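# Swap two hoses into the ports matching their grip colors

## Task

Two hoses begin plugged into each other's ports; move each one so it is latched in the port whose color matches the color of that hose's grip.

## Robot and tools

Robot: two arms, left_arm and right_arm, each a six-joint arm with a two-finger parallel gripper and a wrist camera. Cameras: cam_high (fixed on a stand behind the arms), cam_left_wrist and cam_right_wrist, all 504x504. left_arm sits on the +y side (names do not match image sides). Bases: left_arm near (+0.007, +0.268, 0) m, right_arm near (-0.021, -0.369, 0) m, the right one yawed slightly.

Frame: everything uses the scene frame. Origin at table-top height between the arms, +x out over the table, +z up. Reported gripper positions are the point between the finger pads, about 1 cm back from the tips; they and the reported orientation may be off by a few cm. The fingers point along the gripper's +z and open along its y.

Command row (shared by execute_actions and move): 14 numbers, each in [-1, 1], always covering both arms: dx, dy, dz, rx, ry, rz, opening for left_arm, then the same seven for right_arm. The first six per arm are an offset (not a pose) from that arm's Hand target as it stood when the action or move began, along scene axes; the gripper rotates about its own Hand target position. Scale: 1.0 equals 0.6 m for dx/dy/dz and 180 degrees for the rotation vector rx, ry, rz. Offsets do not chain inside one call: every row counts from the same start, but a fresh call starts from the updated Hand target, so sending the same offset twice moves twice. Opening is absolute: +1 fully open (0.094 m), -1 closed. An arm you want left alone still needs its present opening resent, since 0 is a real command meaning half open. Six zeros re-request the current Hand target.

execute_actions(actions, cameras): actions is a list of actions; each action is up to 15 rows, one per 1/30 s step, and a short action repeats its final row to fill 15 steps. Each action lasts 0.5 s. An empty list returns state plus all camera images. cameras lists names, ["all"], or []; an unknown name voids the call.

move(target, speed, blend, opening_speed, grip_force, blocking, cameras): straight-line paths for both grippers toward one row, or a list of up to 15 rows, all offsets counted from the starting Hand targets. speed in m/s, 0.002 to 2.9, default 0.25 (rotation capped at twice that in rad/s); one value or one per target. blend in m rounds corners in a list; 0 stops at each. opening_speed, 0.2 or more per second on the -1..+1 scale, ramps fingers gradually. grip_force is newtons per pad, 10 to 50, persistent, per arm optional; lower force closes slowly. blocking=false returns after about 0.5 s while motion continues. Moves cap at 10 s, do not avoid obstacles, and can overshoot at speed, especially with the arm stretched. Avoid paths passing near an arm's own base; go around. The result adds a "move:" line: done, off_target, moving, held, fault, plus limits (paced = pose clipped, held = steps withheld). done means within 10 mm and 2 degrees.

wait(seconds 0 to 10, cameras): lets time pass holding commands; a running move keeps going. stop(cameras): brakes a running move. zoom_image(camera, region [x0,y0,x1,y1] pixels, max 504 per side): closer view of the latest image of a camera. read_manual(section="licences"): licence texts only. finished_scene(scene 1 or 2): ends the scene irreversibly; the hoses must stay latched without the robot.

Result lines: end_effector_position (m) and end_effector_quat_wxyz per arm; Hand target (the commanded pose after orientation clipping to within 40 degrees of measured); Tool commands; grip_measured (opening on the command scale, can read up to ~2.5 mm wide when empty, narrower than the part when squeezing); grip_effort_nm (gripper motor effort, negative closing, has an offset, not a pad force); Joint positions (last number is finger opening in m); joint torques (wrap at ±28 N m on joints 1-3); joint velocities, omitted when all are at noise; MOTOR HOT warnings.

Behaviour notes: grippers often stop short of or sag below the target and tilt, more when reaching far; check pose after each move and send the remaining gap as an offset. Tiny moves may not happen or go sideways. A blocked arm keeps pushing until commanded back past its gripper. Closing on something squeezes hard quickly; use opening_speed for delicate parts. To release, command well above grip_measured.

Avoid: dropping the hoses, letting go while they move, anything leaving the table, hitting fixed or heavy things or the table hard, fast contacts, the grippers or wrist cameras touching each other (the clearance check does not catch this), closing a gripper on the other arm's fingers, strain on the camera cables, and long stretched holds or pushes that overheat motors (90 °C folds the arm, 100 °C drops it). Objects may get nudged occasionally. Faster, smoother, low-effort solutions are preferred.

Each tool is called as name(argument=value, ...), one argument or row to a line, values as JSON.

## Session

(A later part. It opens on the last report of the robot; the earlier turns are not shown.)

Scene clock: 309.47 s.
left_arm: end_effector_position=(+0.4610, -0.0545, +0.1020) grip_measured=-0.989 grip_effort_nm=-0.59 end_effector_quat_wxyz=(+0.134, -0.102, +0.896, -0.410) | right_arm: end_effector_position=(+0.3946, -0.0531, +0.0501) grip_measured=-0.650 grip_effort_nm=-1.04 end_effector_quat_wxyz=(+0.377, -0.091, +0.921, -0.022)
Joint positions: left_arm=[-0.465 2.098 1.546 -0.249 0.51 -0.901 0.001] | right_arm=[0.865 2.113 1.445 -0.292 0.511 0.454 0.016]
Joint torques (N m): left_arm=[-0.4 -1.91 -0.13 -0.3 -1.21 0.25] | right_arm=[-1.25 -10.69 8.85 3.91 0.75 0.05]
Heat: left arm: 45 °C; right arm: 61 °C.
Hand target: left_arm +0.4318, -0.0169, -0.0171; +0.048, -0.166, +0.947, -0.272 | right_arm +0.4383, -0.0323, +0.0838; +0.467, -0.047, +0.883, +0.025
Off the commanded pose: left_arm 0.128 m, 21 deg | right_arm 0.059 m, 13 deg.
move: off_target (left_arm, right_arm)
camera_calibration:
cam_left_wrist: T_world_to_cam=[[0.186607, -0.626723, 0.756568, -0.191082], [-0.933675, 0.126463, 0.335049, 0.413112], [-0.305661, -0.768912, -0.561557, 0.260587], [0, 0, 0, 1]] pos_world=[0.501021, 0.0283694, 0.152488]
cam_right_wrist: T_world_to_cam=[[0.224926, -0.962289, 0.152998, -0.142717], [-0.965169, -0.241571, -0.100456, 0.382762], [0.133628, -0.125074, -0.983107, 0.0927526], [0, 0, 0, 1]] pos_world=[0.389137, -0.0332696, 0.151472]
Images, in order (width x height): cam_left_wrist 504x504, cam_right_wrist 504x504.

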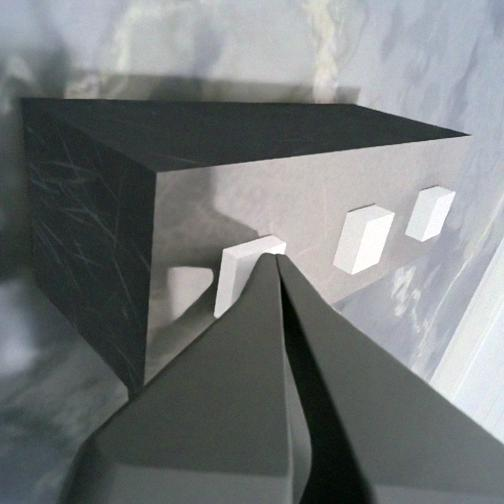

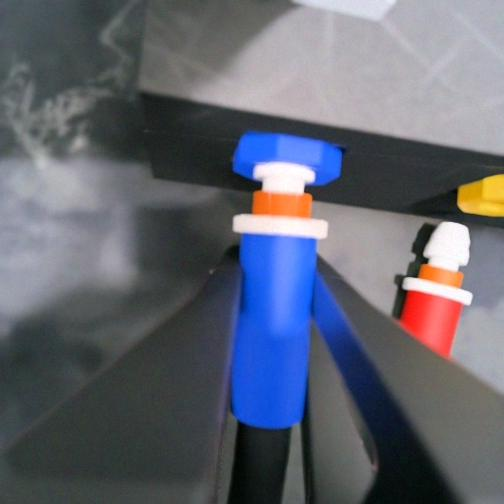

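move(
  target=[0,0,-0.02,0,0,0,-1,0.05,0.02,0.0,0.0,0.0,0,-0.75],
  speed=0.1,
  cameras=["cam_left_wrist","cam_right_wrist"],
)

zoom_image(
  camera="cam_right_wrist",
  region=[180, 80, 380, 280],
)

Scene clock: 310.87 s.
left_arm: end_effector_position=(+0.4671, -0.0545, +0.1029) grip_measured=-0.989 grip_effort_nm=-0.60 end_effector_quat_wxyz=(+0.153, -0.096, +0.888, -0.422) | right_arm: end_effector_position=(+0.3974, -0.0533, +0.0466) grip_measured=-0.650 grip_effort_nm=-1.04 end_effector_quat_wxyz=(+0.369, -0.097, +0.923, -0.041)
Joint positions: left_arm=[-0.46 2.097 1.517 -0.174 0.511 -0.9 0.001] | right_arm=[0.866 2.146 1.497 -0.347 0.529 0.445 0.016]
Joint torques (N m): left_arm=[-0.88 -1.21 -0.31 -0.59 -1.23 0.25] | right_arm=[-3.55 -8.43 14.04 4.17 0.44 -0.16]
Heat: left arm: 45 °C; right arm: 61 °C.
Hand target: left_arm +0.4318, -0.0168, -0.0291; +0.048, -0.166, +0.947, -0.272 | right_arm +0.4683, -0.0202, +0.0838; +0.467, -0.047, +0.883, +0.025
Off the commanded pose: left_arm 0.142 m, 24 deg | right_arm 0.087 m, 15 deg.
move: off_target (left_arm, right_arm)
camera_calibration:
cam_left_wrist: T_world_to_cam=[[0.156048, -0.609524, 0.777257, -0.179847], [-0.947525, 0.1299, 0.2921, 0.429626], [-0.279008, -0.782052, -0.557269, 0.249399], [0, 0, 0, 1]] pos_world=[0.504731, 0.0296127, 0.153276]
cam_right_wrist: T_world_to_cam=[[0.224367, -0.955699, 0.190524, -0.144231], [-0.967083, -0.242444, -0.077271, 0.384655], [0.120039, -0.166916, -0.978637, 0.0919682], [0, 0, 0, 1]] pos_world=[0.393314, -0.0292336, 0.147206]
Images, in order (width x height): cam_left_wrist 504x504, cam_right_wrist 504x504.

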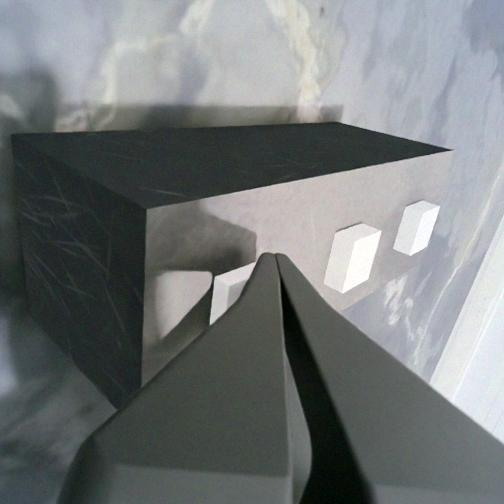

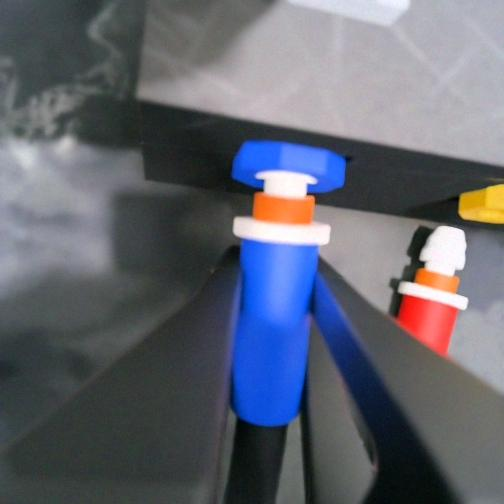

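Scaled by 2.520 from the camera's 504x504 image, which has a finer 720x720 frame.

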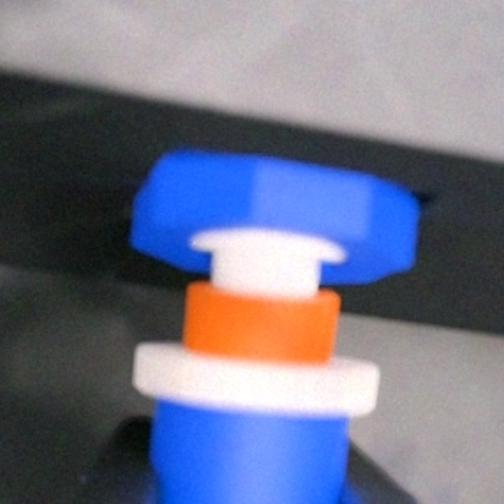

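move(
  target=[0,0,-0.01,0,0,0,-1,0.05,0.012,0.01,0.0,0.0,0.0,-0.75],
  speed=0.1,
  cameras=["cam_left_wrist","cam_right_wrist"],
)

zoom_image(
  camera="cam_right_wrist",
  region=[180, 80, 380, 280],
)

Scene clock: 312.20 s.
left_arm: end_effector_position=(+0.4800, -0.0474, +0.0967) grip_measured=-0.989 grip_effort_nm=-0.59 end_effector_quat_wxyz=(+0.180, -0.103, +0.884, -0.418) | right_arm: end_effector_position=(+0.4000, -0.0544, +0.0477) grip_measured=-0.650 grip_effort_nm=-1.04 end_effector_quat_wxyz=(+0.335, -0.115, +0.933, -0.060)
Joint positions: left_arm=[-0.448 2.111 1.495 -0.103 0.476 -0.898 0.001] | right_arm=[0.854 2.185 1.61 -0.495 0.505 0.426 0.016]
Joint torques (N m): left_arm=[-1.94 -1.58 0.92 -0.95 -0.92 0.16] | right_arm=[-5.16 -8.59 15.17 4.8 0.5 -0.15]
Heat: left arm: 45 °C; right arm: 60 °C.
Hand target: left_arm +0.4319, -0.0168, -0.0351; +0.048, -0.166, +0.947, -0.272 | right_arm +0.4984, -0.0131, +0.0898; +0.467, -0.047, +0.883, +0.025
Off the commanded pose: left_arm 0.144 m, 25 deg | right_arm 0.115 m, 20 deg.
move: off_target (left_arm, right_arm)
camera_calibration:
cam_left_wrist: T_world_to_cam=[[0.144618, -0.609061, 0.779827, -0.167486], [-0.963497, 0.0927686, 0.251133, 0.452622], [-0.225299, -0.787679, -0.573412, 0.230562], [0, 0, 0, 1]] pos_world=[0.512267, 0.0376108, 0.149149]
cam_right_wrist: T_world_to_cam=[[0.252617, -0.941185, 0.224401, -0.158198], [-0.965857, -0.259077, 0.000683135, 0.381889], [0.057494, -0.216912, -0.974497, 0.114536], [0, 0, 0, 1]] pos_world=[0.402229, -0.0251113, 0.146853]
Images, in order (width x height): cam_left_wrist 504x504, cam_right_wrist 504x504.

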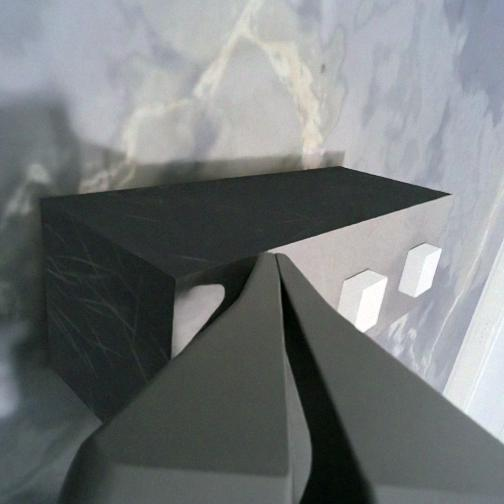

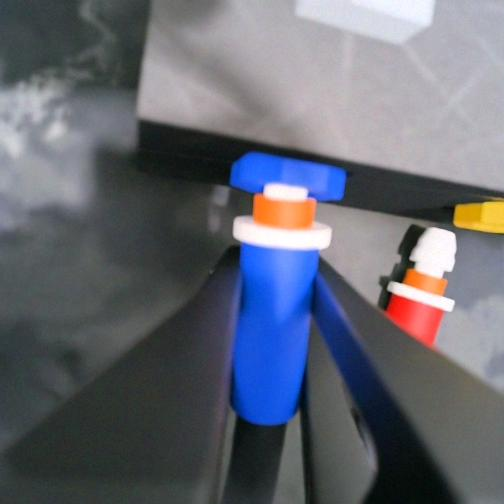

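Scaled by 2.520 from the camera's 504x504 image, which has a finer 720x720 frame.

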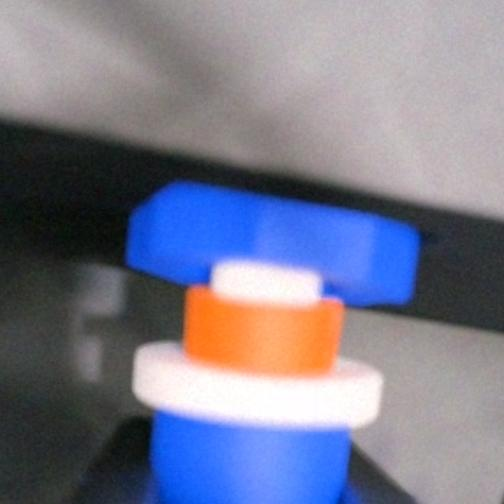

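move(
  target=[
    [0.05,-0.022,0.3085,0,0,0,-1,0,0,0,0,0,0,-0.75],
    [-0.02,0.128,0.392,-0.0388,-0.2765,-0.092,-1,0,0,0,0,0,0,-0.75],
    [-0.143,0.1363,0.2683,-0.0776,-0.553,-0.184,-1,0,0,0,0,0,0,-0.75],
  ],
  speed=0.25,
  blend=[0.01,0.03,0],
  cameras=["cam_left_wrist","cam_right_wrist"],
)

zoom_image(
  camera="cam_left_wrist",
  region=[220, 140, 350, 250],
)

zoom_image(
  camera="cam_right_wrist",
  region=[180, 80, 380, 280],
)

Scene clock: 313.87 s.
left_arm: end_effector_position=(+0.4678, -0.0279, +0.1547) grip_measured=-0.989 grip_effort_nm=-0.59 end_effector_quat_wxyz=(+0.097, -0.148, +0.938, -0.299) | right_arm: end_effector_position=(+0.4000, -0.0546, +0.0479) grip_measured=-0.650 grip_effort_nm=-1.05 end_effector_quat_wxyz=(+0.327, -0.119, +0.936, -0.060)
Joint positions: left_arm=[-0.457 2.184 2.056 -0.906 0.367 -0.872 0.001] | right_arm=[0.85 2.191 1.631 -0.525 0.493 0.422 0.016]
Joint torques (N m): left_arm=[-0.23 -11.71 7.36 1.19 0.1 -0.02] | right_arm=[-4.78 -8.9 14.37 4.9 0.64 -0.05]
Heat: left arm: 45 °C; right arm: 61 °C.
Hand target: left_arm +0.4694, -0.0287, +0.1597; +0.103, -0.147, +0.936, -0.304 (not the last commanded pose) | right_arm +0.4984, -0.0132, +0.0899; +0.467, -0.046, +0.883, +0.025
Off the commanded pose: left_arm 0.156 m, 99 deg | right_arm 0.115 m, 21 deg.
move: held (left_arm; a check stopped the path), off_target (right_arm); path passed 1 of 3 targets; limits=held
pose unreachable (left arm): on one or more control steps of this call, first in action 0 (counted from 0), this arm could not follow its commanded pose, so it was not sent that pose on those steps. It may still have moved: this result reports where it is.
cause: moving toward the commanded pose would bring a part of the arm too close to another arm (this arm's gripper housing and the right arm's wrist (the part past joint 4), along the way the arms are being sent, or toward where that arm still pushes).
camera_calibration:
cam_left_wrist: T_world_to_cam=[[0.330097, -0.750252, 0.57285, -0.257735], [-0.881239, -0.0274323, 0.471875, 0.348442], [-0.338311, -0.660582, -0.670207, 0.3478], [0, 0, 0, 1]] pos_world=[0.509803, 0.045943, 0.21632]
cam_right_wrist: T_world_to_cam=[[0.260686, -0.938974, 0.224434, -0.161553], [-0.964552, -0.263191, 0.0192267, 0.380135], [0.0410157, -0.22149, -0.9743, 0.121123], [0, 0, 0, 1]] pos_world=[0.403807, -0.0248188, 0.146959]
Images, in order (width x height): cam_left_wrist 504x504, cam_right_wrist 504x504.

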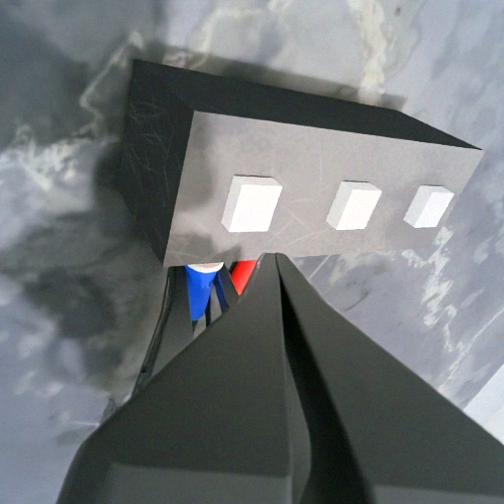

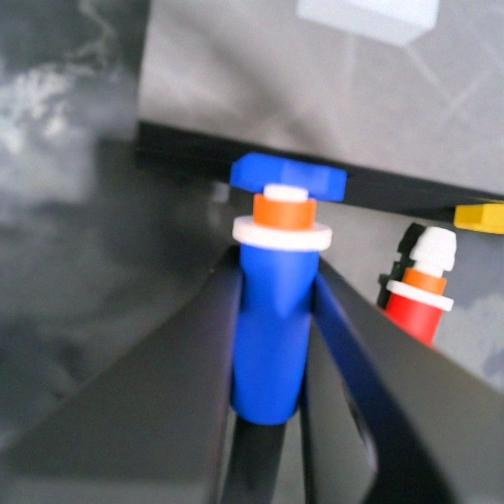

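Scaled by 3.877 from the camera's 504x504 image, which has a finer 720x720 frame.

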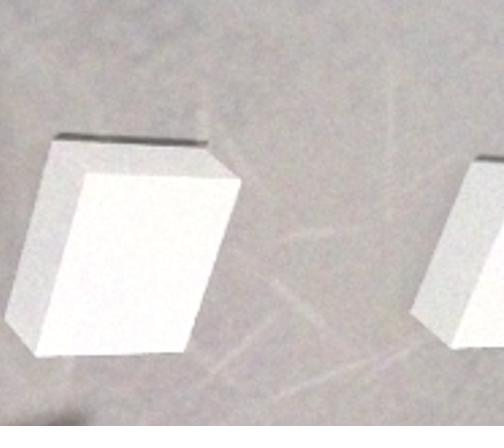

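Scaled by 2.520 from the camera's 504x504 image, which has a finer 720x720 frame.

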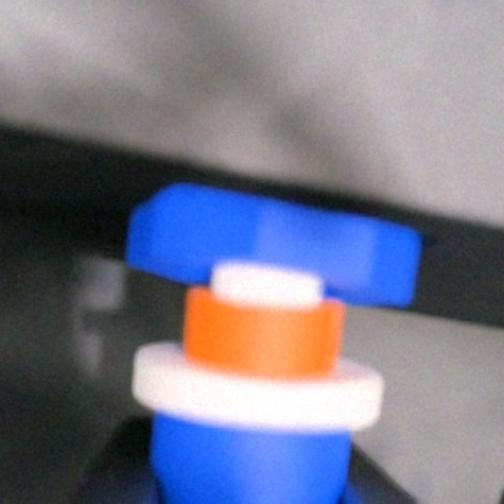

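move(
  target=[
    [0,0.0,0.05,0,0,0,-1,-0.089,-0.028,-0.025,0,0,0,-0.75],
    [-0.032,0.131,0.083,0,0,0,-1,-0.089,-0.028,-0.025,0,0,0,-0.75],
    [-0.2055,0.156,-0.056,-0.0558,-0.517,-0.1707,-1,-0.089,-0.028,-0.025,0,0,0,-0.75],
  ],
  speed=0.25,
  blend=[0.01,0.03,0],
  cameras=["cam_left_wrist","cam_right_wrist"],
)

zoom_image(
  camera="cam_left_wrist",
  region=[220, 140, 350, 250],
)

zoom_image(
  camera="cam_right_wrist",
  region=[180, 80, 380, 280],
)

Scene clock: 319.00 s.
left_arm: end_effector_position=(+0.3475, +0.0639, +0.1232) grip_measured=-0.989 grip_effort_nm=-0.59 end_effector_quat_wxyz=(+0.601, +0.352, +0.607, -0.382) | right_arm: end_effector_position=(+0.3992, -0.0534, +0.0451) grip_measured=-0.650 grip_effort_nm=-1.05 end_effector_quat_wxyz=(+0.379, -0.092, +0.919, -0.053)
Joint positions: left_arm=[-0.189 1.939 0.433 1.528 0.903 -0.057 0.001] | right_arm=[0.874 2.159 1.498 -0.331 0.566 0.45 0.016]
Joint torques (N m): left_arm=[0.44 -5.19 3.29 2.07 0.16 0.15] | right_arm=[-2.63 -11.89 6.99 4.33 0.19 0.01]
Heat: left arm: 45 °C; right arm: 62 °C.
Hand target: left_arm +0.3462, +0.0649, +0.1261; +0.654, +0.335, +0.548, -0.400 | right_arm +0.4451, -0.0300, +0.0749; +0.467, -0.046, +0.883, +0.025
Off the commanded pose: left_arm 0.003 m, 10 deg | right_arm 0.059 m, 15 deg.
joint sent to its limit (left arm) — joint 4 (wrist pitch), upper limit. The joint targets are off in orientation, not in position.
move: off_target (left_arm, right_arm)
camera_calibration:
cam_left_wrist: T_world_to_cam=[[-0.863944, -0.480173, 0.151772, 0.31847], [-0.395738, 0.460967, -0.794292, 0.215971], [0.311436, -0.746286, -0.588273, 0.116331], [0, 0, 0, 1]] pos_world=[0.324379, 0.140182, 0.191643]
cam_right_wrist: T_world_to_cam=[[0.204321, -0.956015, 0.210446, -0.137266], [-0.96859, -0.228566, -0.0979293, 0.388486], [0.141723, -0.183827, -0.972688, 0.0803834], [0, 0, 0, 1]] pos_world=[0.392938, -0.0276566, 0.145119]
Images, in order (width x height): cam_left_wrist 504x504, cam_right_wrist 504x504.

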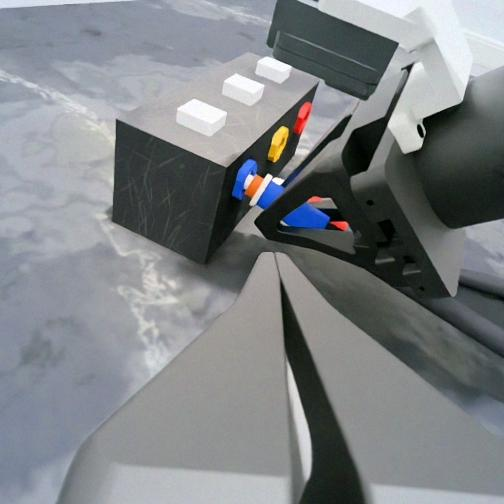

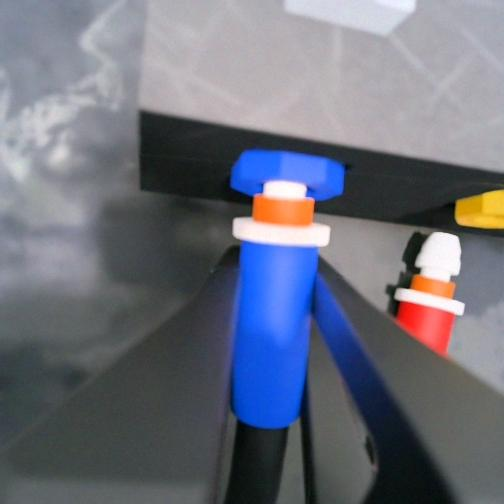

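Scaled by 3.877 from the camera's 504x504 image, which has a finer 720x720 frame.

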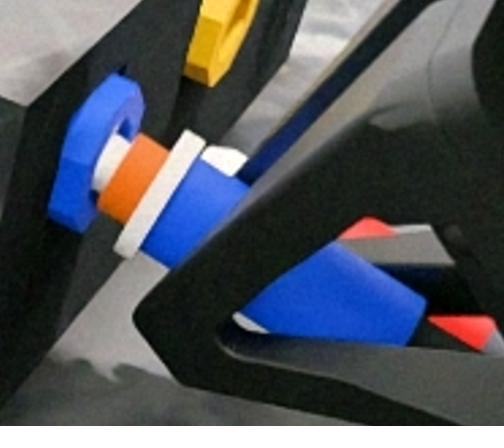

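Scaled by 2.520 from the camera's 504x504 image, which has a finer 720x720 frame.

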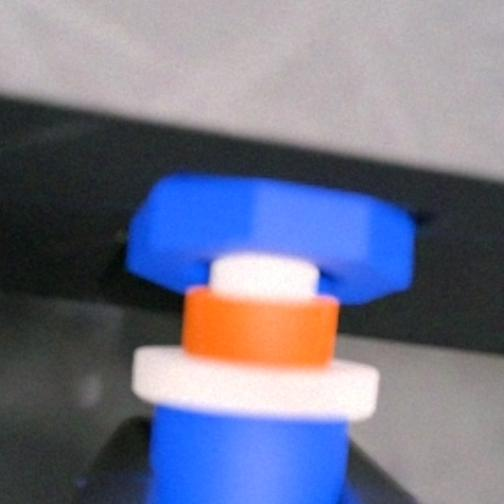

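move(
  target=[0,0,0,0,0,0,-1,0.075,0.02,0.015,0,0,0,-0.75],
  speed=0.1,
  cameras=["cam_left_wrist","cam_right_wrist"],
)

zoom_image(
  camera="cam_left_wrist",
  region=[220, 140, 350, 250],
)

zoom_image(
  camera="cam_right_wrist",
  region=[180, 80, 380, 280],
)

Scene clock: 320.50 s.
left_arm: end_effector_position=(+0.3474, +0.0638, +0.1232) grip_measured=-0.989 grip_effort_nm=-0.59 end_effector_quat_wxyz=(+0.601, +0.353, +0.607, -0.382) | right_arm: end_effector_position=(+0.4000, -0.0542, +0.0468) grip_measured=-0.650 grip_effort_nm=-1.05 end_effector_quat_wxyz=(+0.345, -0.111, +0.931, -0.053)
Joint positions: left_arm=[-0.189 1.939 0.433 1.528 0.904 -0.057 0.001] | right_arm=[0.855 2.173 1.575 -0.448 0.508 0.428 0.016]
Joint torques (N m): left_arm=[0.46 -5.18 3.32 2.07 0.16 0.14] | right_arm=[-4.85 -8.18 14.08 4.73 0.51 -0.12]
Heat: left arm: 45 °C; right arm: 62 °C.
Hand target: left_arm +0.3462, +0.0649, +0.1261; +0.654, +0.335, +0.548, -0.400 | right_arm +0.4900, -0.0180, +0.0839; +0.467, -0.047, +0.883, +0.025
Off the commanded pose: left_arm 0.003 m, 10 deg | right_arm 0.104 m, 19 deg.
joint sent to its limit (left arm) — joint 4 (wrist pitch), upper limit. The joint targets are off in orientation, not in position.
move: off_target (left_arm, right_arm)
camera_calibration:
cam_left_wrist: T_world_to_cam=[[-0.864594, -0.479247, 0.150992, 0.318565], [-0.394632, 0.461642, -0.794451, 0.215556], [0.311034, -0.746464, -0.588259, 0.11644], [0, 0, 0, 1]] pos_world=[0.324278, 0.14008, 0.191645]
cam_right_wrist: T_world_to_cam=[[0.246796, -0.945361, 0.213037, -0.155136], [-0.966173, -0.257018, -0.0212501, 0.383089], [0.0748433, -0.200586, -0.976813, 0.107745], [0, 0, 0, 1]] pos_world=[0.400353, -0.0265867, 0.146437]
Images, in order (width x height): cam_left_wrist 504x504, cam_right_wrist 504x504.

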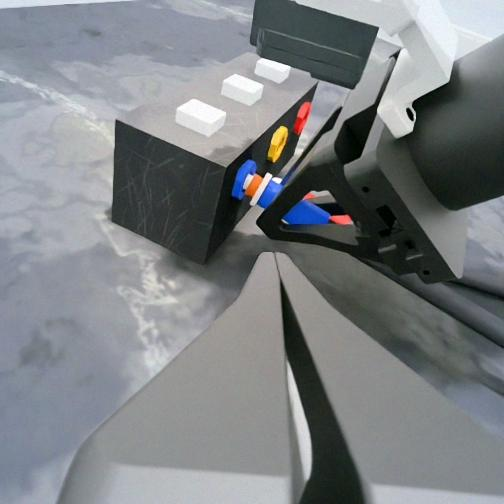

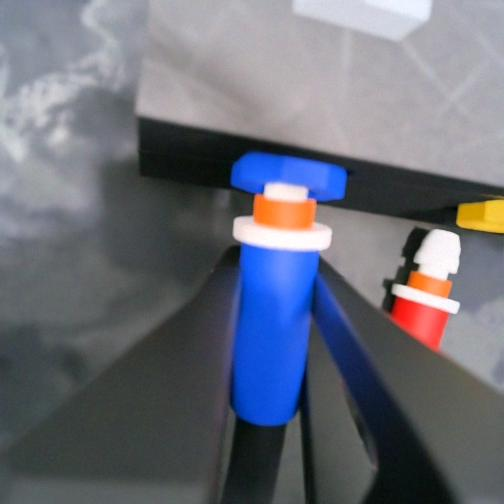

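Scaled by 3.877 from the camera's 504x504 image, which has a finer 720x720 frame.

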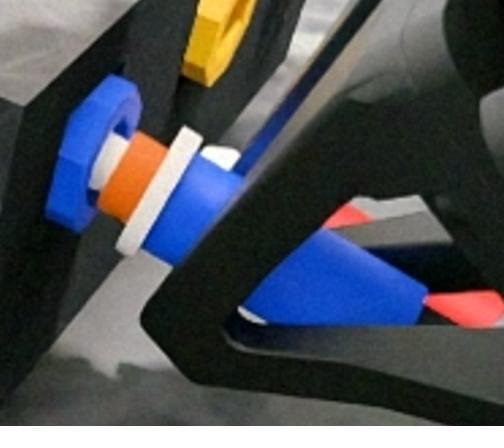

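Scaled by 2.520 from the camera's 504x504 image, which has a finer 720x720 frame.

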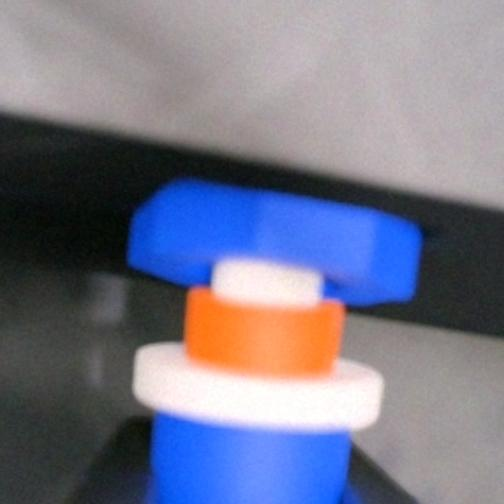

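move(
  target=[0,0,0,0,0,0,-1,-0.145,-0.0567,-0.0565,0,0,0,-0.75],
  speed=0.1,
  cameras=["cam_left_wrist","cam_right_wrist"],
)

zoom_image(
  camera="cam_left_wrist",
  region=[220, 140, 350, 250],
)

Scene clock: 322.73 s.
left_arm: end_effector_position=(+0.3474, +0.0638, +0.1232) grip_measured=-0.989 grip_effort_nm=-0.59 end_effector_quat_wxyz=(+0.601, +0.353, +0.607, -0.382) | right_arm: end_effector_position=(+0.3983, -0.0523, +0.0433) grip_measured=-0.650 grip_effort_nm=-1.05 end_effector_quat_wxyz=(+0.456, -0.064, +0.887, +0.003)
Joint positions: left_arm=[-0.189 1.939 0.433 1.528 0.904 -0.057 0.001] | right_arm=[0.883 2.103 1.254 0.072 0.589 0.435 0.016]
Joint torques (N m): left_arm=[0.47 -5.18 3.32 2.07 0.15 0.14] | right_arm=[-0.68 -11.77 4.97 2.39 0.08 0.3]
Heat: left arm: 45 °C; right arm: 63 °C.
Hand target: left_arm +0.3462, +0.0649, +0.1261; +0.654, +0.335, +0.548, -0.400 | right_arm +0.4030, -0.0520, +0.0499; +0.467, -0.047, +0.883, +0.025
Off the commanded pose: left_arm 0.003 m, 10 deg | right_arm 0.008 m, 3 deg.
joint sent to its limit (left arm) — joint 4 (wrist pitch), upper limit. The joint targets are off in orientation, not in position.
move: off_target (left_arm, right_arm)
camera_calibration:
cam_left_wrist: T_world_to_cam=[[-0.864594, -0.479247, 0.150992, 0.318565], [-0.394632, 0.461642, -0.794451, 0.215556], [0.311034, -0.746464, -0.588259, 0.11644], [0, 0, 0, 1]] pos_world=[0.324278, 0.14008, 0.191645]
cam_right_wrist: T_world_to_cam=[[0.183357, -0.976826, 0.110412, -0.124116], [-0.937501, -0.207546, -0.279313, 0.384253], [0.295756, -0.0522973, -0.953831, 0.0237066], [0, 0, 0, 1]] pos_world=[0.375984, -0.0402501, 0.143643]
Images, in order (width x height): cam_left_wrist 504x504, cam_right_wrist 504x504.

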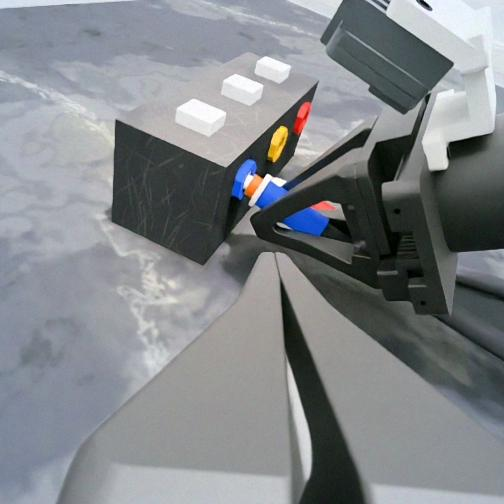

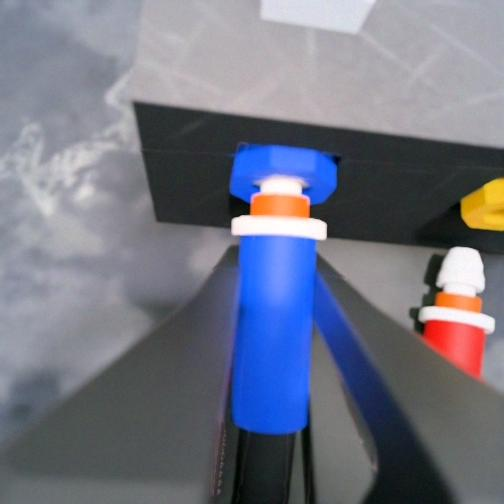

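Scaled by 3.877 from the camera's 504x504 image, which has a finer 720x720 frame.

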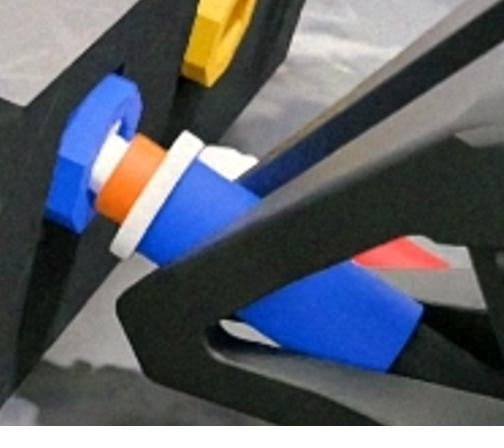

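move(
  target=[
    [0,0,0,0,0,0,-1,0,0,0,0,0,0,-0.3],
    [0,0,0,0,0,0,-1,-0.003,0,0,0.0055,-0.0444,0,-0.3],
  ],
  speed=0.1,
  opening_speed=0.6,
  cameras=["cam_left_wrist","cam_right_wrist"],
)

zoom_image(
  camera="cam_left_wrist",
  region=[220, 140, 350, 250],
)

Scene clock: 325.47 s.
left_arm: end_effector_position=(+0.3474, +0.0638, +0.1232) grip_measured=-0.989 grip_effort_nm=-0.59 end_effector_quat_wxyz=(+0.601, +0.353, +0.607, -0.382) | right_arm: end_effector_position=(+0.4031, -0.0508, +0.0545) grip_measured=-0.302 grip_effort_nm=0.11 end_effector_quat_wxyz=(+0.525, -0.042, +0.849, +0.034)
Joint positions: left_arm=[-0.189 1.939 0.433 1.528 0.904 -0.057 0.001] | right_arm=[0.891 2.103 1.135 0.381 0.637 0.392 0.033]
Joint torques (N m): left_arm=[0.47 -5.18 3.32 2.07 0.16 0.13] | right_arm=[0.65 -9.78 4.79 2.34 0.34 0]
Heat: left arm: 45 °C; right arm: 62 °C.
Hand target: left_arm +0.3462, +0.0649, +0.1261; +0.654, +0.335, +0.548, -0.400 | right_arm +0.4011, -0.0519, +0.0498; +0.528, -0.044, +0.848, +0.029
Off the commanded pose: left_arm 0.003 m, 10 deg | right_arm 0.005 m, 1 deg.
joint sent to its limit (left arm) — joint 4 (wrist pitch), upper limit. The joint targets are off in orientation, not in position.
move: off_target (left_arm)
camera_calibration:
cam_left_wrist: T_world_to_cam=[[-0.864594, -0.479247, 0.150992, 0.318565], [-0.394632, 0.461642, -0.794451, 0.215556], [0.311034, -0.746464, -0.588259, 0.11644], [0, 0, 0, 1]] pos_world=[0.324278, 0.14008, 0.191645]
cam_right_wrist: T_world_to_cam=[[0.164145, -0.984897, 0.0550878, -0.114479], [-0.883939, -0.171647, -0.434958, 0.380983], [0.437844, 0.0227017, -0.898764, -0.0234351], [0, 0, 0, 1]] pos_world=[0.365818, -0.0468231, 0.150955]
Images, in order (width x height): cam_left_wrist 504x504, cam_right_wrist 504x504.

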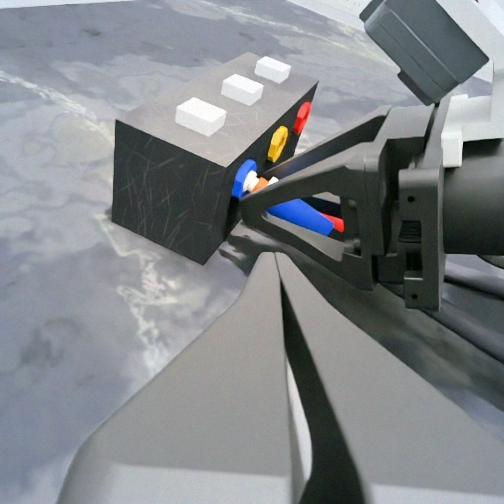

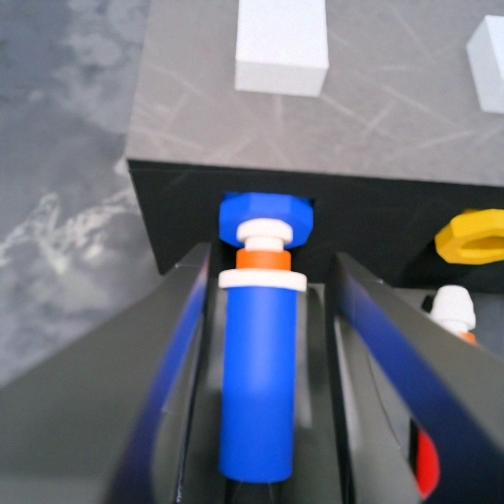

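Scaled by 3.877 from the camera's 504x504 image, which has a finer 720x720 frame.

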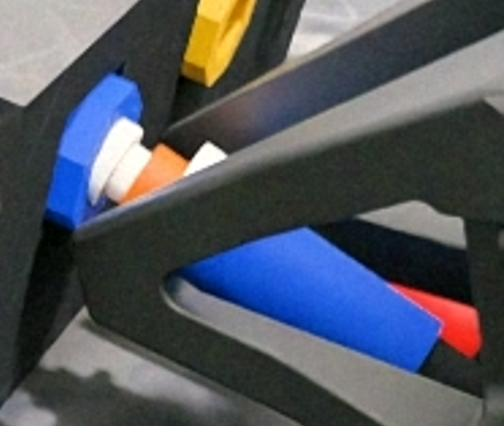

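move(
  target=[
    [0,0,0,0,0,0,-1,-0.03,-0.005,0.012,0,0,0,-0.3],
    [0,0,0,0,0,0,-1,-0.0193,0.005,-0.006,0,0,0,-0.3],
  ],
  speed=0.1,
  blend=0.002,
  cameras=["cam_left_wrist","cam_right_wrist"],
)

zoom_image(
  camera="cam_left_wrist",
  region=[220, 140, 350, 250],
)

Scene clock: 326.57 s.
left_arm: end_effector_position=(+0.3474, +0.0638, +0.1232) grip_measured=-0.989 grip_effort_nm=-0.59 end_effector_quat_wxyz=(+0.601, +0.353, +0.607, -0.382) | right_arm: end_effector_position=(+0.3877, -0.0515, +0.0428) grip_measured=-0.302 grip_effort_nm=0.11 end_effector_quat_wxyz=(+0.521, -0.053, +0.852, +0.024)
Joint positions: left_arm=[-0.189 1.939 0.433 1.528 0.904 -0.057 0.001] | right_arm=[0.92 2.101 1.088 0.398 0.661 0.393 0.033]
Joint torques (N m): left_arm=[0.47 -5.18 3.33 2.07 0.16 0.14] | right_arm=[0.55 -9.95 6.23 2.21 0.32 0.2]
Heat: left arm: 45 °C; right arm: 62 °C.
Hand target: left_arm +0.3462, +0.0649, +0.1261; +0.654, +0.335, +0.548, -0.400 | right_arm +0.3895, -0.0489, +0.0463; +0.528, -0.044, +0.848, +0.029
Off the commanded pose: left_arm 0.003 m, 10 deg | right_arm 0.005 m, 2 deg.
joint sent to its limit (left arm) — joint 4 (wrist pitch), upper limit. The joint targets are off in orientation, not in position.
move: off_target (left_arm)
camera_calibration:
cam_left_wrist: T_world_to_cam=[[-0.864594, -0.479247, 0.150992, 0.318565], [-0.394632, 0.461642, -0.794451, 0.215556], [0.311034, -0.746464, -0.588259, 0.11644], [0, 0, 0, 1]] pos_world=[0.324278, 0.14008, 0.191645]
cam_right_wrist: T_world_to_cam=[[0.172521, -0.981553, 0.0824053, -0.116193], [-0.886108, -0.191192, -0.422206, 0.361365], [0.430173, -0.000180443, -0.902747, -0.0252328], [0, 0, 0, 1]] pos_world=[0.351109, -0.044964, 0.139367]
Images, in order (width x height): cam_left_wrist 504x504, cam_right_wrist 504x504.

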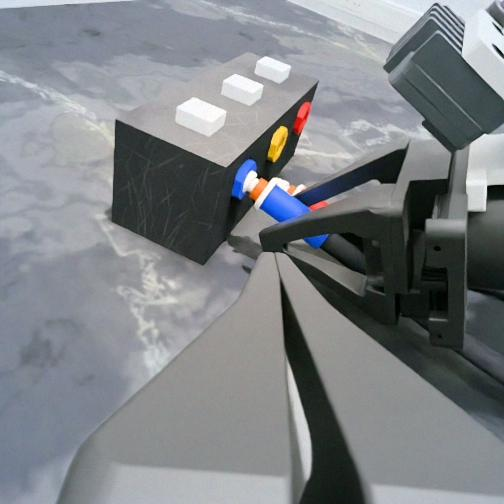

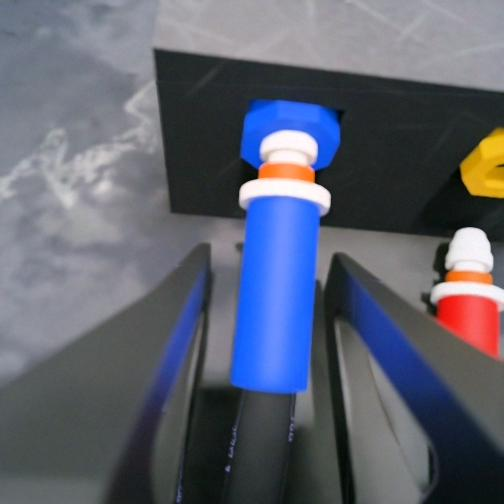

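Scaled by 3.877 from the camera's 504x504 image, which has a finer 720x720 frame.

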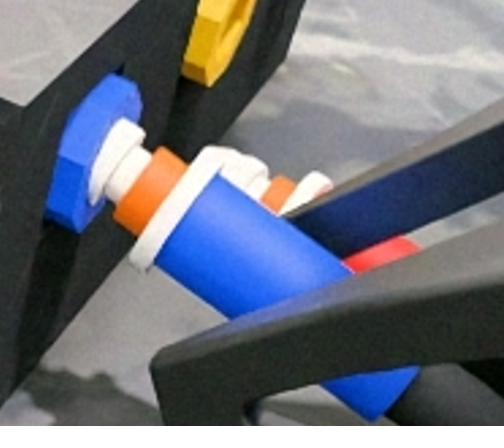

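move(
  target=[
    [0,0,0,0,0,0,-1,0,0.0,-0.002,0.0069,-0.0551,0,-0.3],
    [0,0,0,0,0,0,-1,0,0.0,-0.002,0.0069,-0.0551,0,-0.75],
  ],
  speed=0.1,
  opening_speed=0.6,
  cameras=["cam_left_wrist","cam_right_wrist"],
)

zoom_image(
  camera="cam_left_wrist",
  region=[220, 140, 350, 250],
)

Scene clock: 329.47 s.
left_arm: end_effector_position=(+0.3474, +0.0638, +0.1232) grip_measured=-0.989 grip_effort_nm=-0.60 end_effector_quat_wxyz=(+0.601, +0.353, +0.607, -0.382) | right_arm: end_effector_position=(+0.3927, -0.0484, +0.0583) grip_measured=-0.616 grip_effort_nm=-1.02 end_effector_quat_wxyz=(+0.606, -0.031, +0.794, +0.038)
Joint positions: left_arm=[-0.189 1.939 0.433 1.528 0.904 -0.057 0.001] | right_arm=[0.94 2.172 1.012 0.791 0.752 0.282 0.018]
Joint torques (N m): left_arm=[0.5 -5.16 3.3 2.07 0.16 0.14] | right_arm=[0.36 -8.47 4.15 2.33 0.07 0.02]
Heat: left arm: 44 °C; right arm: 61 °C.
Hand target: left_arm +0.3462, +0.0649, +0.1261; +0.654, +0.335, +0.548, -0.400 | right_arm +0.3896, -0.0490, +0.0451; +0.600, -0.041, +0.799, +0.034
Off the commanded pose: left_arm 0.003 m, 10 deg | right_arm 0.014 m, 2 deg.
joint sent to its limit (left arm) — joint 4 (wrist pitch), upper limit. The joint targets are off in orientation, not in position.
move: off_target (left_arm, right_arm); target 2's new opening was sent with right_arm's hand 0.014 m and 1 deg from that target
camera_calibration:
cam_left_wrist: T_world_to_cam=[[-0.864594, -0.479247, 0.150992, 0.318565], [-0.394632, 0.461642, -0.794451, 0.215556], [0.311034, -0.746464, -0.588259, 0.11644], [0, 0, 0, 1]] pos_world=[0.324278, 0.14008, 0.191645]
cam_right_wrist: T_world_to_cam=[[0.137962, -0.988966, 0.053973, -0.100404], [-0.785392, -0.142439, -0.602387, 0.346257], [0.603428, 0.0407167, -0.796377, -0.0856777], [0, 0, 0, 1]] pos_world=[0.3375, -0.0464874, 0.145768]
Images, in order (width x height): cam_left_wrist 504x504, cam_right_wrist 504x504.

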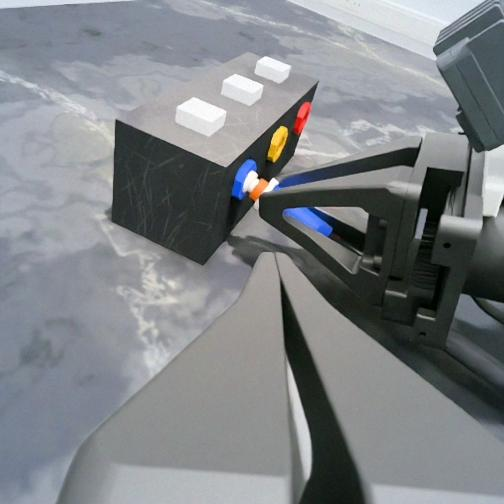

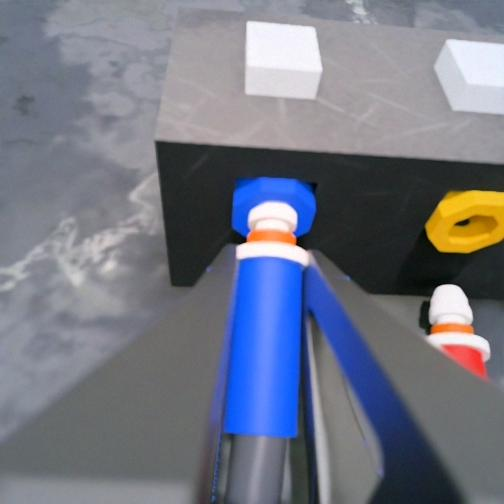

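Scaled by 3.877 from the camera's 504x504 image, which has a finer 720x720 frame.

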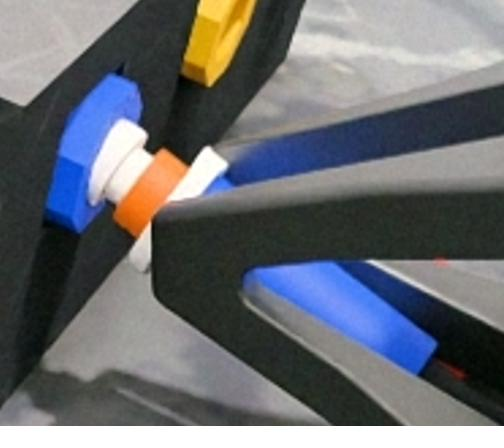

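move(
  target=[
    [0,0,0,0,0,0,-1,0,0.0,0.0,0,0,0,-0.3],
    [0,0,0,0,0,0,-1,-0.008,0,0.028,0,0,0,-0.3],
    [0,0,0,0,0,0,-1,-0.005,0.002,-0.01,0,0,0,-0.3],
  ],
  speed=0.1,
  blend=[0,0.002,0],
  opening_speed=0.6,
  cameras=["cam_left_wrist","cam_right_wrist"],
)

zoom_image(
  camera="cam_left_wrist",
  region=[220, 140, 350, 250],
)

Scene clock: 331.60 s.
left_arm: end_effector_position=(+0.3474, +0.0638, +0.1232) grip_measured=-0.989 grip_effort_nm=-0.59 end_effector_quat_wxyz=(+0.601, +0.353, +0.607, -0.382) | right_arm: end_effector_position=(+0.3917, -0.0452, +0.0569) grip_measured=-0.302 grip_effort_nm=0.11 end_effector_quat_wxyz=(+0.609, -0.030, +0.791, +0.044)
Joint positions: left_arm=[-0.189 1.939 0.433 1.528 0.904 -0.057 0.001] | right_arm=[0.945 2.185 1.012 0.819 0.752 0.282 0.033]
Joint torques (N m): left_arm=[0.46 -5.18 3.32 2.07 0.16 0.14] | right_arm=[0.62 -8.21 3.62 2.22 0.14 0.06]
Heat: left arm: 44 °C; right arm: 61 °C.
Hand target: left_arm +0.3462, +0.0649, +0.1261; +0.654, +0.335, +0.548, -0.400 | right_arm +0.3865, -0.0477, +0.0390; +0.599, -0.041, +0.799, +0.034
Off the commanded pose: left_arm 0.003 m, 10 deg | right_arm 0.019 m, 2 deg.
joint sent to its limit (left arm) — joint 4 (wrist pitch), upper limit. The joint targets are off in orientation, not in position.
move: off_target (left_arm, right_arm)
camera_calibration:
cam_left_wrist: T_world_to_cam=[[-0.864594, -0.479247, 0.150992, 0.318565], [-0.394632, 0.461642, -0.794451, 0.215556], [0.311034, -0.746464, -0.588259, 0.11644], [0, 0, 0, 1]] pos_world=[0.324278, 0.14008, 0.191645]
cam_right_wrist: T_world_to_cam=[[0.143239, -0.988698, 0.0442682, -0.0985239], [-0.779244, -0.140243, -0.610828, 0.343294], [0.610132, 0.0529986, -0.790525, -0.0886569], [0, 0, 0, 1]] pos_world=[0.335715, -0.0445669, 0.14397]
Images, in order (width x height): cam_left_wrist 504x504, cam_right_wrist 504x504.

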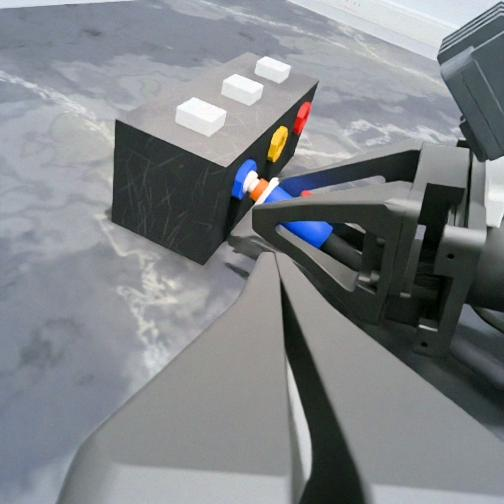

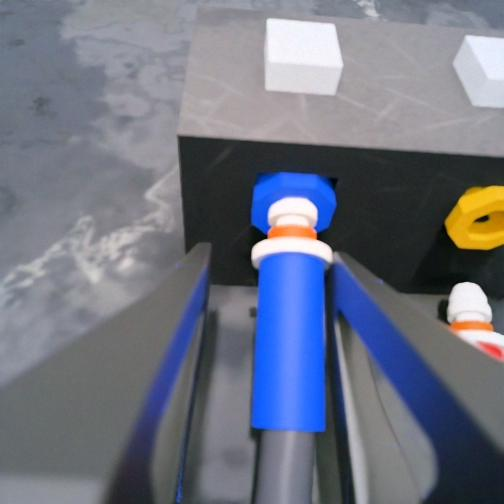

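Scaled by 3.877 from the camera's 504x504 image, which has a finer 720x720 frame.

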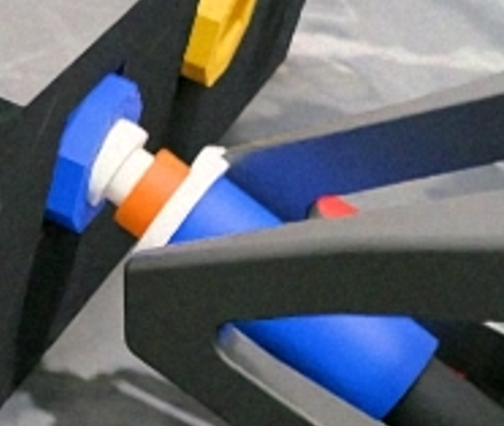

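move(
  target=[
    [0,0,0,0,0,0,-1,0,-0.02,0.08,0,0,0,-0.3],
    [0,0,0,0,0,0,-1,0.002,-0.011,-0.008,0,0,0,-0.3],
  ],
  speed=0.15,
  blend=[0.002,0],
  cameras=["cam_left_wrist","cam_right_wrist"],
)

zoom_image(
  camera="cam_left_wrist",
  region=[220, 140, 350, 250],
)

Scene clock: 333.13 s.
left_arm: end_effector_position=(+0.3474, +0.0638, +0.1232) grip_measured=-0.989 grip_effort_nm=-0.59 end_effector_quat_wxyz=(+0.601, +0.353, +0.607, -0.382) | right_arm: end_effector_position=(+0.3900, -0.0527, +0.0502) grip_measured=-0.302 grip_effort_nm=0.11 end_effector_quat_wxyz=(+0.609, -0.032, +0.792, +0.043)
Joint positions: left_arm=[-0.189 1.939 0.433 1.528 0.904 -0.057 0.001] | right_arm=[0.936 2.19 0.979 0.857 0.743 0.275 0.033]
Joint torques (N m): left_arm=[0.46 -5.16 3.33 2.07 0.16 0.15] | right_arm=[0.31 -7.91 4.48 2.19 0.08 0.06]
Heat: left arm: 44 °C; right arm: 61 °C.
Hand target: left_arm +0.3462, +0.0649, +0.1261; +0.654, +0.335, +0.548, -0.400 | right_arm +0.3879, -0.0544, +0.0344; +0.600, -0.041, +0.798, +0.034
Off the commanded pose: left_arm 0.003 m, 10 deg | right_arm 0.016 m, 2 deg.
joint sent to its limit (left arm) — joint 4 (wrist pitch), upper limit. The joint targets are off in orientation, not in position.
move: off_target (left_arm, right_arm)
camera_calibration:
cam_left_wrist: T_world_to_cam=[[-0.864594, -0.479247, 0.150992, 0.318565], [-0.394632, 0.461642, -0.794451, 0.215556], [0.311034, -0.746464, -0.588259, 0.11644], [0, 0, 0, 1]] pos_world=[0.324278, 0.14008, 0.191645]
cam_right_wrist: T_world_to_cam=[[0.144207, -0.988329, 0.0490932, -0.10609], [-0.780006, -0.14406, -0.608964, 0.336745], [0.608929, 0.0495239, -0.791677, -0.092213], [0, 0, 0, 1]] pos_world=[0.334113, -0.0517735, 0.137271]
Images, in order (width x height): cam_left_wrist 504x504, cam_right_wrist 504x504.

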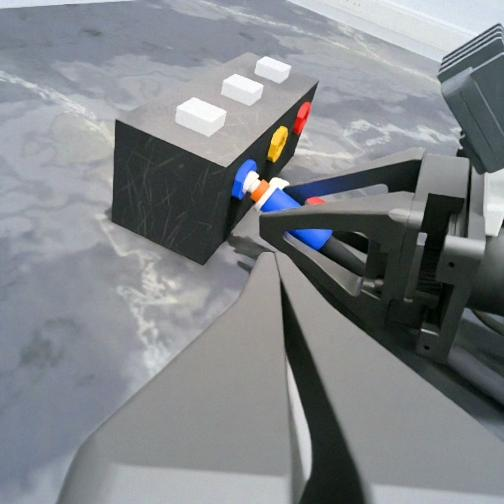

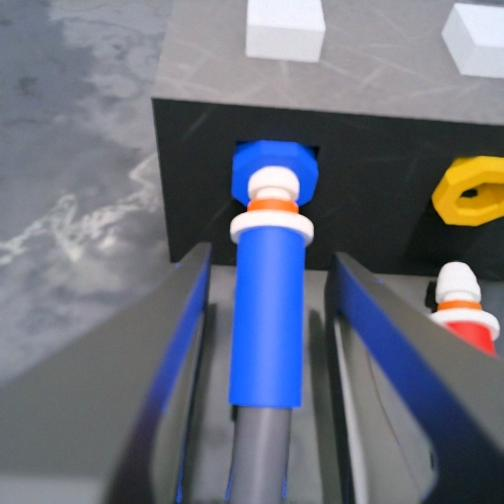

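Scaled by 3.877 from the camera's 504x504 image, which has a finer 720x720 frame.

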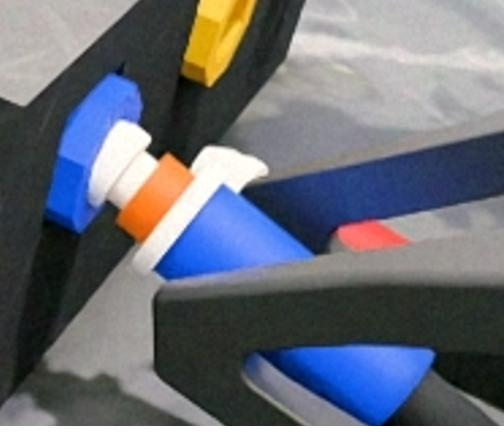

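move(
  target=[0,0,0,0,0,0,-1,0,0,0,0,0,0,-0.75],
  opening_speed=0.6,
  cameras=["cam_left_wrist","cam_right_wrist"],
)

zoom_image(
  camera="cam_left_wrist",
  region=[220, 140, 350, 250],
)

Scene clock: 334.23 s.
left_arm: end_effector_position=(+0.3474, +0.0638, +0.1232) grip_measured=-0.989 grip_effort_nm=-0.59 end_effector_quat_wxyz=(+0.601, +0.353, +0.607, -0.382) | right_arm: end_effector_position=(+0.3901, -0.0521, +0.0511) grip_measured=-0.643 grip_effort_nm=-1.04 end_effector_quat_wxyz=(+0.610, -0.031, +0.791, +0.045)
Joint positions: left_arm=[-0.189 1.939 0.433 1.528 0.904 -0.057 0.001] | right_arm=[0.936 2.19 0.979 0.863 0.741 0.275 0.017]
Joint torques (N m): left_arm=[0.44 -5.14 3.32 2.07 0.16 0.14] | right_arm=[0.31 -7.9 4.42 2.14 0.11 0.06]
Heat: left arm: 44 °C; right arm: 60 °C.
Hand target: left_arm +0.3462, +0.0649, +0.1261; +0.654, +0.335, +0.548, -0.400 | right_arm +0.3879, -0.0544, +0.0344; +0.600, -0.041, +0.799, +0.034
Off the commanded pose: left_arm 0.003 m, 10 deg | right_arm 0.017 m, 2 deg.
joint sent to its limit (left arm) — joint 4 (wrist pitch), upper limit. The joint targets are off in orientation, not in position.
move: off_target (left_arm, right_arm)
camera_calibration:
cam_left_wrist: T_world_to_cam=[[-0.864594, -0.479247, 0.150992, 0.318565], [-0.394632, 0.461642, -0.794451, 0.215556], [0.311034, -0.746464, -0.588259, 0.11644], [0, 0, 0, 1]] pos_world=[0.324278, 0.14008, 0.191645]
cam_right_wrist: T_world_to_cam=[[0.14588, -0.988276, 0.0450399, -0.105906], [-0.778005, -0.142726, -0.611831, 0.336984], [0.611087, 0.0542128, -0.789705, -0.0922833], [0, 0, 0, 1]] pos_world=[0.334018, -0.0515655, 0.138071]
Images, in order (width x height): cam_left_wrist 504x504, cam_right_wrist 504x504.

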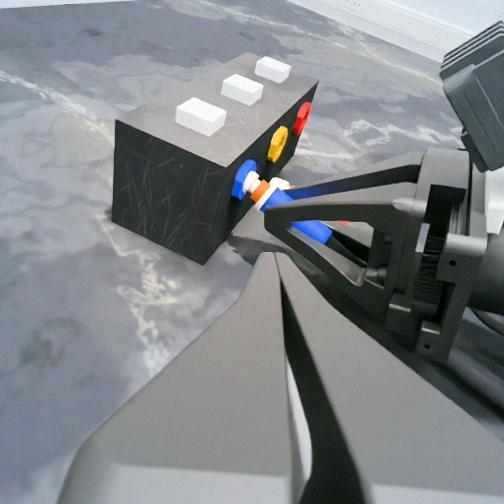

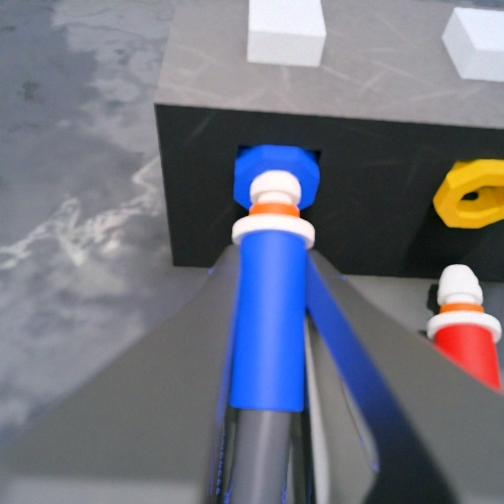

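Scaled by 3.877 from the camera's 504x504 image, which has a finer 720x720 frame.

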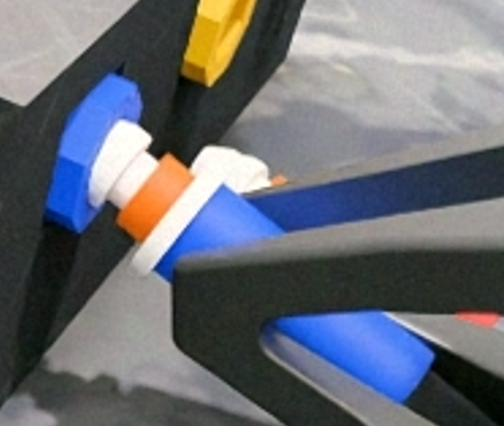

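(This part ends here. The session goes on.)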